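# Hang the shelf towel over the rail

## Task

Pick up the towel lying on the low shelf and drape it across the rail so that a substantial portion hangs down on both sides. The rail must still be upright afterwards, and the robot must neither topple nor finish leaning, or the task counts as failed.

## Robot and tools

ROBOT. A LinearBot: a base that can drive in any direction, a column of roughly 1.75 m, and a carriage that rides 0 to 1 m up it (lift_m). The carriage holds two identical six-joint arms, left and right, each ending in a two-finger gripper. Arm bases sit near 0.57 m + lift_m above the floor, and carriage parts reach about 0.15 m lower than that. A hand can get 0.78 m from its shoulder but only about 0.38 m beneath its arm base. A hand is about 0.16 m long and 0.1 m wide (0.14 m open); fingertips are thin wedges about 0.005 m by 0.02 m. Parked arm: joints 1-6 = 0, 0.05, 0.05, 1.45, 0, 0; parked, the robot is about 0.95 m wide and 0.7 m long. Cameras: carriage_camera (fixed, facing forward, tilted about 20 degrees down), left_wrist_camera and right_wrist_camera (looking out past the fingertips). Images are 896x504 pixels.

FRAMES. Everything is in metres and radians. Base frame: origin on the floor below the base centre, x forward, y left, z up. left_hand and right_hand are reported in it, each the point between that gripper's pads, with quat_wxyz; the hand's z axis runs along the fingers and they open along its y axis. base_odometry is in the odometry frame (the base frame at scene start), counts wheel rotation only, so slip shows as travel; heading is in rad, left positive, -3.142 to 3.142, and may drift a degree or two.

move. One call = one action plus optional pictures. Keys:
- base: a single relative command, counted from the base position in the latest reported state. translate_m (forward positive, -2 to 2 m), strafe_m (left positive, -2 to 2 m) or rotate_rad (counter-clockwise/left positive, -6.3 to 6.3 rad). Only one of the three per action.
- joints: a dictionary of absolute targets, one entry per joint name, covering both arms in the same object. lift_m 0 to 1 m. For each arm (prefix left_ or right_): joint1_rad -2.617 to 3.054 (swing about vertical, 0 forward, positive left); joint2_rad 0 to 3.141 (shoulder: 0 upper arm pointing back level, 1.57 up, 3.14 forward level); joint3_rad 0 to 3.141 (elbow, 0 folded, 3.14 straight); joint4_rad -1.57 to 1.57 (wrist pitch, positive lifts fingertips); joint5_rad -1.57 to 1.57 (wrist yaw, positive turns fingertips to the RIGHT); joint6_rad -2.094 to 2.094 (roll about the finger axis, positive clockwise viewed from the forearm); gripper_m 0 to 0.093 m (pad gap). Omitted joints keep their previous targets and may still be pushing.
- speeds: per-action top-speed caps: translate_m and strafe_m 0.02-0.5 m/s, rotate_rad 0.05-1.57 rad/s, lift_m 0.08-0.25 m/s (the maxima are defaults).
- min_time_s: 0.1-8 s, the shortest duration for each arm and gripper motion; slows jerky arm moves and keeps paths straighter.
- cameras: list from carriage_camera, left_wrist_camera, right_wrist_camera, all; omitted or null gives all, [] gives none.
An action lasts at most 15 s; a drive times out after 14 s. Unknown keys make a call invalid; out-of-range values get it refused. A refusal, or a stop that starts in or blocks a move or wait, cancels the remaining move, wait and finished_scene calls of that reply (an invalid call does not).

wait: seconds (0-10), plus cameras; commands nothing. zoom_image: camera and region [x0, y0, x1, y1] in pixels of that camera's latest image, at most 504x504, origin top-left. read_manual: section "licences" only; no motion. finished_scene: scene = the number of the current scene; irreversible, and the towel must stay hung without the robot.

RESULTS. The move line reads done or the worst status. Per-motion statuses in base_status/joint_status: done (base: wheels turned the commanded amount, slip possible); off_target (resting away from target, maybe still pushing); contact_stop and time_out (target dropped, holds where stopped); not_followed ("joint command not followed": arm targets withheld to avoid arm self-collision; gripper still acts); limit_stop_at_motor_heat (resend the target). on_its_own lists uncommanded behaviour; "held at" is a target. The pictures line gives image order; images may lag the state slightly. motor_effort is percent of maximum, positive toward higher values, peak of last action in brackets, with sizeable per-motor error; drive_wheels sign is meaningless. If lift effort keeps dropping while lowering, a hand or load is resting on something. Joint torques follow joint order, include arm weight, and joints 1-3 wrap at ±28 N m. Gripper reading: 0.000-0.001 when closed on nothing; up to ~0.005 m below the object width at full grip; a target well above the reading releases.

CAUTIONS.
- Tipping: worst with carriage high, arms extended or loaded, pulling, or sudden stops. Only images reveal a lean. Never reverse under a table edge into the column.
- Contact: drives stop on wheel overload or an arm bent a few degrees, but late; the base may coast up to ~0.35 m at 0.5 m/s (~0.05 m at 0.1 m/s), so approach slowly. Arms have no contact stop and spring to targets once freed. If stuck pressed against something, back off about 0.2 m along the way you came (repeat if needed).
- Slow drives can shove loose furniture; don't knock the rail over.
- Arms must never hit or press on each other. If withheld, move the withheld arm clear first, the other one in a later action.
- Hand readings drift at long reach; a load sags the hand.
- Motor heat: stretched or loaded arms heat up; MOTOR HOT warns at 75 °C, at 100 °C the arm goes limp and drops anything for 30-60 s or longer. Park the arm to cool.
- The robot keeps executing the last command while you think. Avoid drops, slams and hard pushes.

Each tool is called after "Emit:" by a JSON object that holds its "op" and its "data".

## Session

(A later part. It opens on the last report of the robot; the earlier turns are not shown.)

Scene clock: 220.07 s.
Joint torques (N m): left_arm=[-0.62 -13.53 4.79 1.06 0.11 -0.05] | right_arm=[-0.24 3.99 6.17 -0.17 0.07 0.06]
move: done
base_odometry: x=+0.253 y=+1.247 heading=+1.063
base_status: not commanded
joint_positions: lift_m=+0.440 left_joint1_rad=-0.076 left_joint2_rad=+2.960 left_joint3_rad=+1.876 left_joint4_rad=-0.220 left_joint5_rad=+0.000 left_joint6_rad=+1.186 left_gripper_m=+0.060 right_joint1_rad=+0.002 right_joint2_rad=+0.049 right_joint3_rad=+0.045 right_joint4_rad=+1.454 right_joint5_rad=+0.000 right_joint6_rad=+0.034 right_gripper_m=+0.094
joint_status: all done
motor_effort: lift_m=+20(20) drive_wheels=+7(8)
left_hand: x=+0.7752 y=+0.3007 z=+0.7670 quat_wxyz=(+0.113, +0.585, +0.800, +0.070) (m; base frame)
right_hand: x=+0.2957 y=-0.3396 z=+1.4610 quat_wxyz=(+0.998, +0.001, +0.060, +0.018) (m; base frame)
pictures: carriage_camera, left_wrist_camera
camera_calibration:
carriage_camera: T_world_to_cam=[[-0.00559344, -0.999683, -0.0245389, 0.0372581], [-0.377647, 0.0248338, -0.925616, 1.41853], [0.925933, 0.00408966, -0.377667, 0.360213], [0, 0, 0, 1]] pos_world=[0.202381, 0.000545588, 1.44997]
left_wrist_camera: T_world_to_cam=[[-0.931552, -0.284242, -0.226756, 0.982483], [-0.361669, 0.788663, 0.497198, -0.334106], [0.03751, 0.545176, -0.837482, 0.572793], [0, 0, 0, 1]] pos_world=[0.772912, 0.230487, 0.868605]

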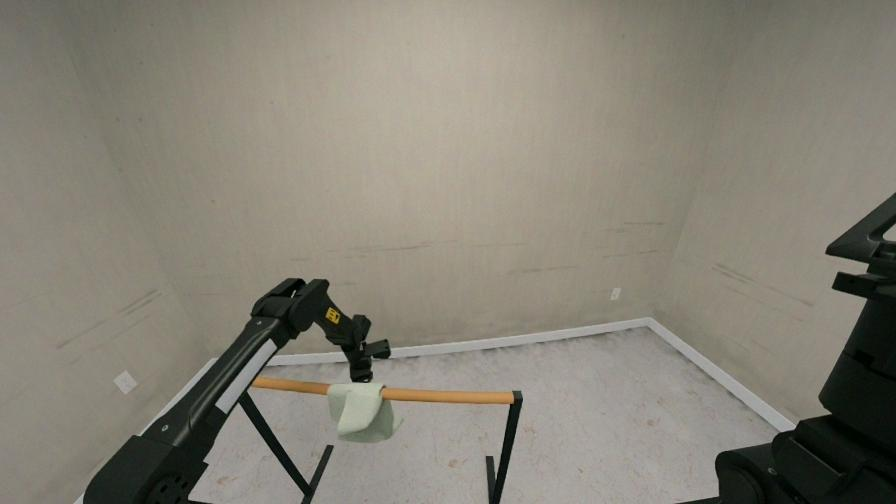

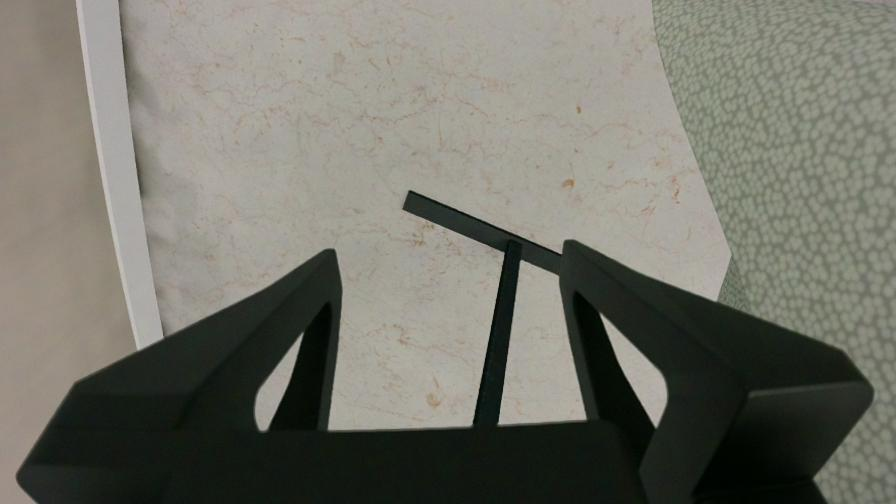

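Emit:
{"op": "move", "data": {"joints": {"lift_m": 0.7}, "speeds": {"lift_m": 0.12}, "cameras": ["left_wrist_camera"]}}

Emit:
{"op": "move", "data": {"base": {"translate_m": -0.5}, "speeds": {"translate_m": 0.25}, "cameras": ["carriage_camera", "left_wrist_camera"]}}

Emit:
{"op": "zoom_image", "data": {"camera": "carriage_camera", "region": [250, 320, 500, 500]}}

Scene clock: 226.50 s.
Joint torques (N m): left_arm=[-0.65 -13.49 4.83 1.01 0.11 -0.06] | right_arm=[-0.16 3.75 6.16 -0.11 0.03 0.07]
move: done
base_odometry: x=+0.253 y=+1.247 heading=+1.063
base_status: not commanded
joint_positions: lift_m=+0.700 left_joint1_rad=-0.076 left_joint2_rad=+2.961 left_joint3_rad=+1.875 left_joint4_rad=-0.217 left_joint5_rad=+0.000 left_joint6_rad=+1.186 left_gripper_m=+0.060 right_joint1_rad=+0.002 right_joint2_rad=+0.049 right_joint3_rad=+0.045 right_joint4_rad=+1.454 right_joint5_rad=+0.000 right_joint6_rad=+0.034 right_gripper_m=+0.094
joint_status: all done
motor_effort: lift_m=+24(30) drive_wheels=+8(8)
left_hand: x=+0.7752 y=+0.3007 z=+1.0260 quat_wxyz=(+0.113, +0.585, +0.800, +0.071) (m; base frame)
right_hand: x=+0.2957 y=-0.3396 z=+1.7204 quat_wxyz=(+0.998, +0.001, +0.060, +0.018) (m; base frame)
pictures: left_wrist_camera
camera_calibration:
left_wrist_camera: T_world_to_cam=[[-0.931292, -0.284261, -0.227794, 1.04211], [-0.362236, 0.788707, 0.496716, -0.461975], [0.0384656, 0.545103, -0.837486, 0.789026], [0, 0, 0, 1]] pos_world=[0.772816, 0.230494, 1.12766]

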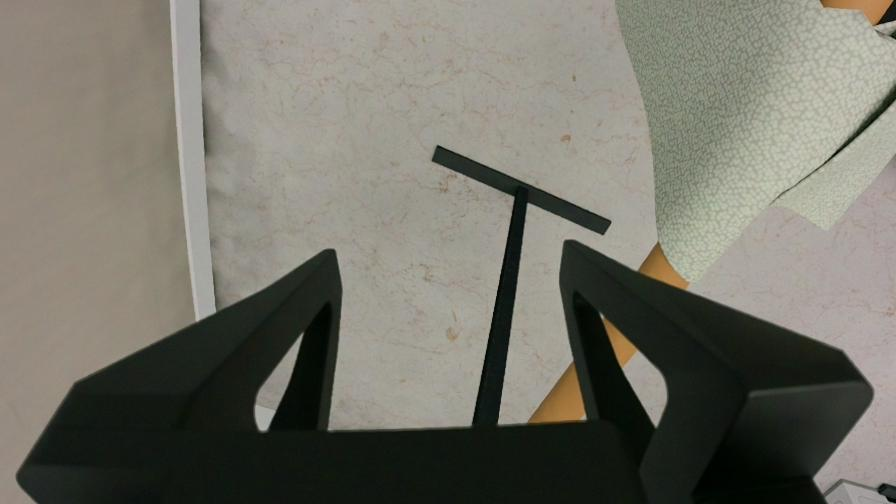

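Scene clock: 229.83 s.
Joint torques (N m): left_arm=[-0.68 -13.56 4.81 1.01 0.11 -0.05] | right_arm=[-0.21 3.97 6.2 -0.13 0.06 0.06]
move: done
base_odometry: x=+0.010 y=+0.810 heading=+1.064
base_status: done
joint_positions: lift_m=+0.700 left_joint1_rad=-0.077 left_joint2_rad=+2.961 left_joint3_rad=+1.875 left_joint4_rad=-0.215 left_joint5_rad=+0.000 left_joint6_rad=+1.186 left_gripper_m=+0.060 right_joint1_rad=+0.002 right_joint2_rad=+0.049 right_joint3_rad=+0.045 right_joint4_rad=+1.453 right_joint5_rad=+0.000 right_joint6_rad=+0.034 right_gripper_m=+0.094
joint_status: not commanded
motor_effort: lift_m=+24(25) drive_wheels=-6(14)
left_hand: x=+0.7755 y=+0.3005 z=+1.0261 quat_wxyz=(+0.114, +0.585, +0.800, +0.071) (m; base frame)
right_hand: x=+0.2961 y=-0.3396 z=+1.7204 quat_wxyz=(+0.998, +0.001, +0.061, +0.018) (m; base frame)
pictures: carriage_camera, left_wrist_camera
camera_calibration:
carriage_camera: T_world_to_cam=[[-0.00559344, -0.999683, -0.0245389, 0.0436241], [-0.377647, 0.0248338, -0.925616, 1.65866], [0.925933, 0.00408966, -0.377667, 0.45819], [0, 0, 0, 1]] pos_world=[0.202381, 0.000545588, 1.7094]
left_wrist_camera: T_world_to_cam=[[-0.931053, -0.283933, -0.229178, 1.04353], [-0.362691, 0.788903, 0.496073, -0.46077], [0.0399477, 0.544991, -0.83749, 0.788106], [0, 0, 0, 1]] pos_world=[0.77298, 0.230284, 1.12776]

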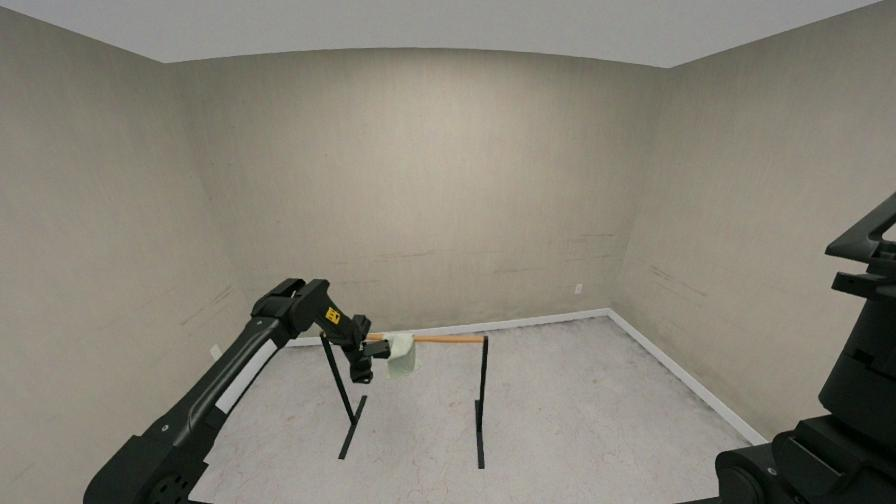

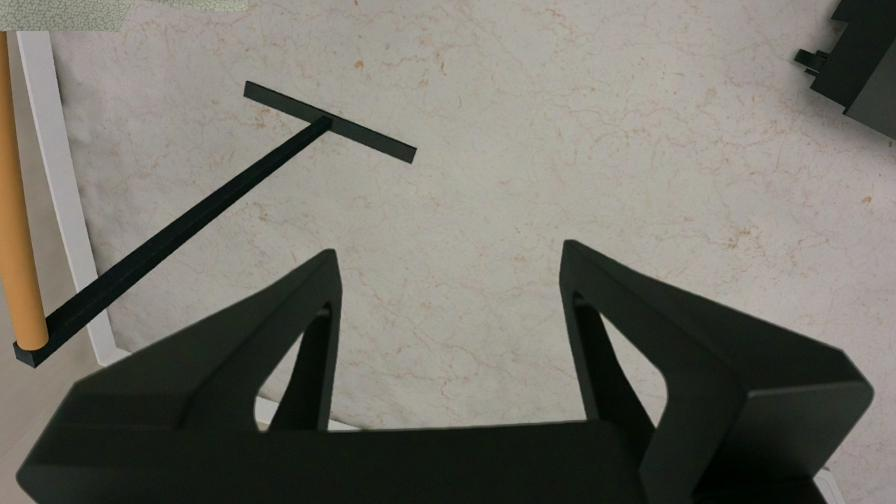

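Scaled by 2.016 from the camera's 896x504 image, which has a finer 1280x720 frame.

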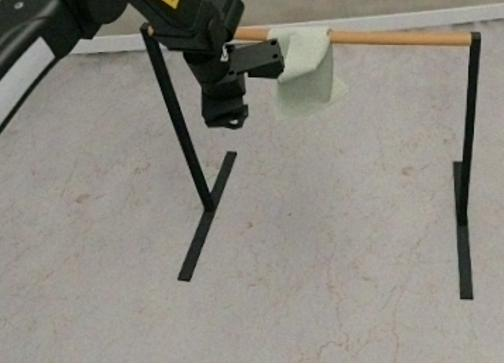

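Emit:
{"op": "finished_scene", "data": {"scene": 1}}

The scene is finished.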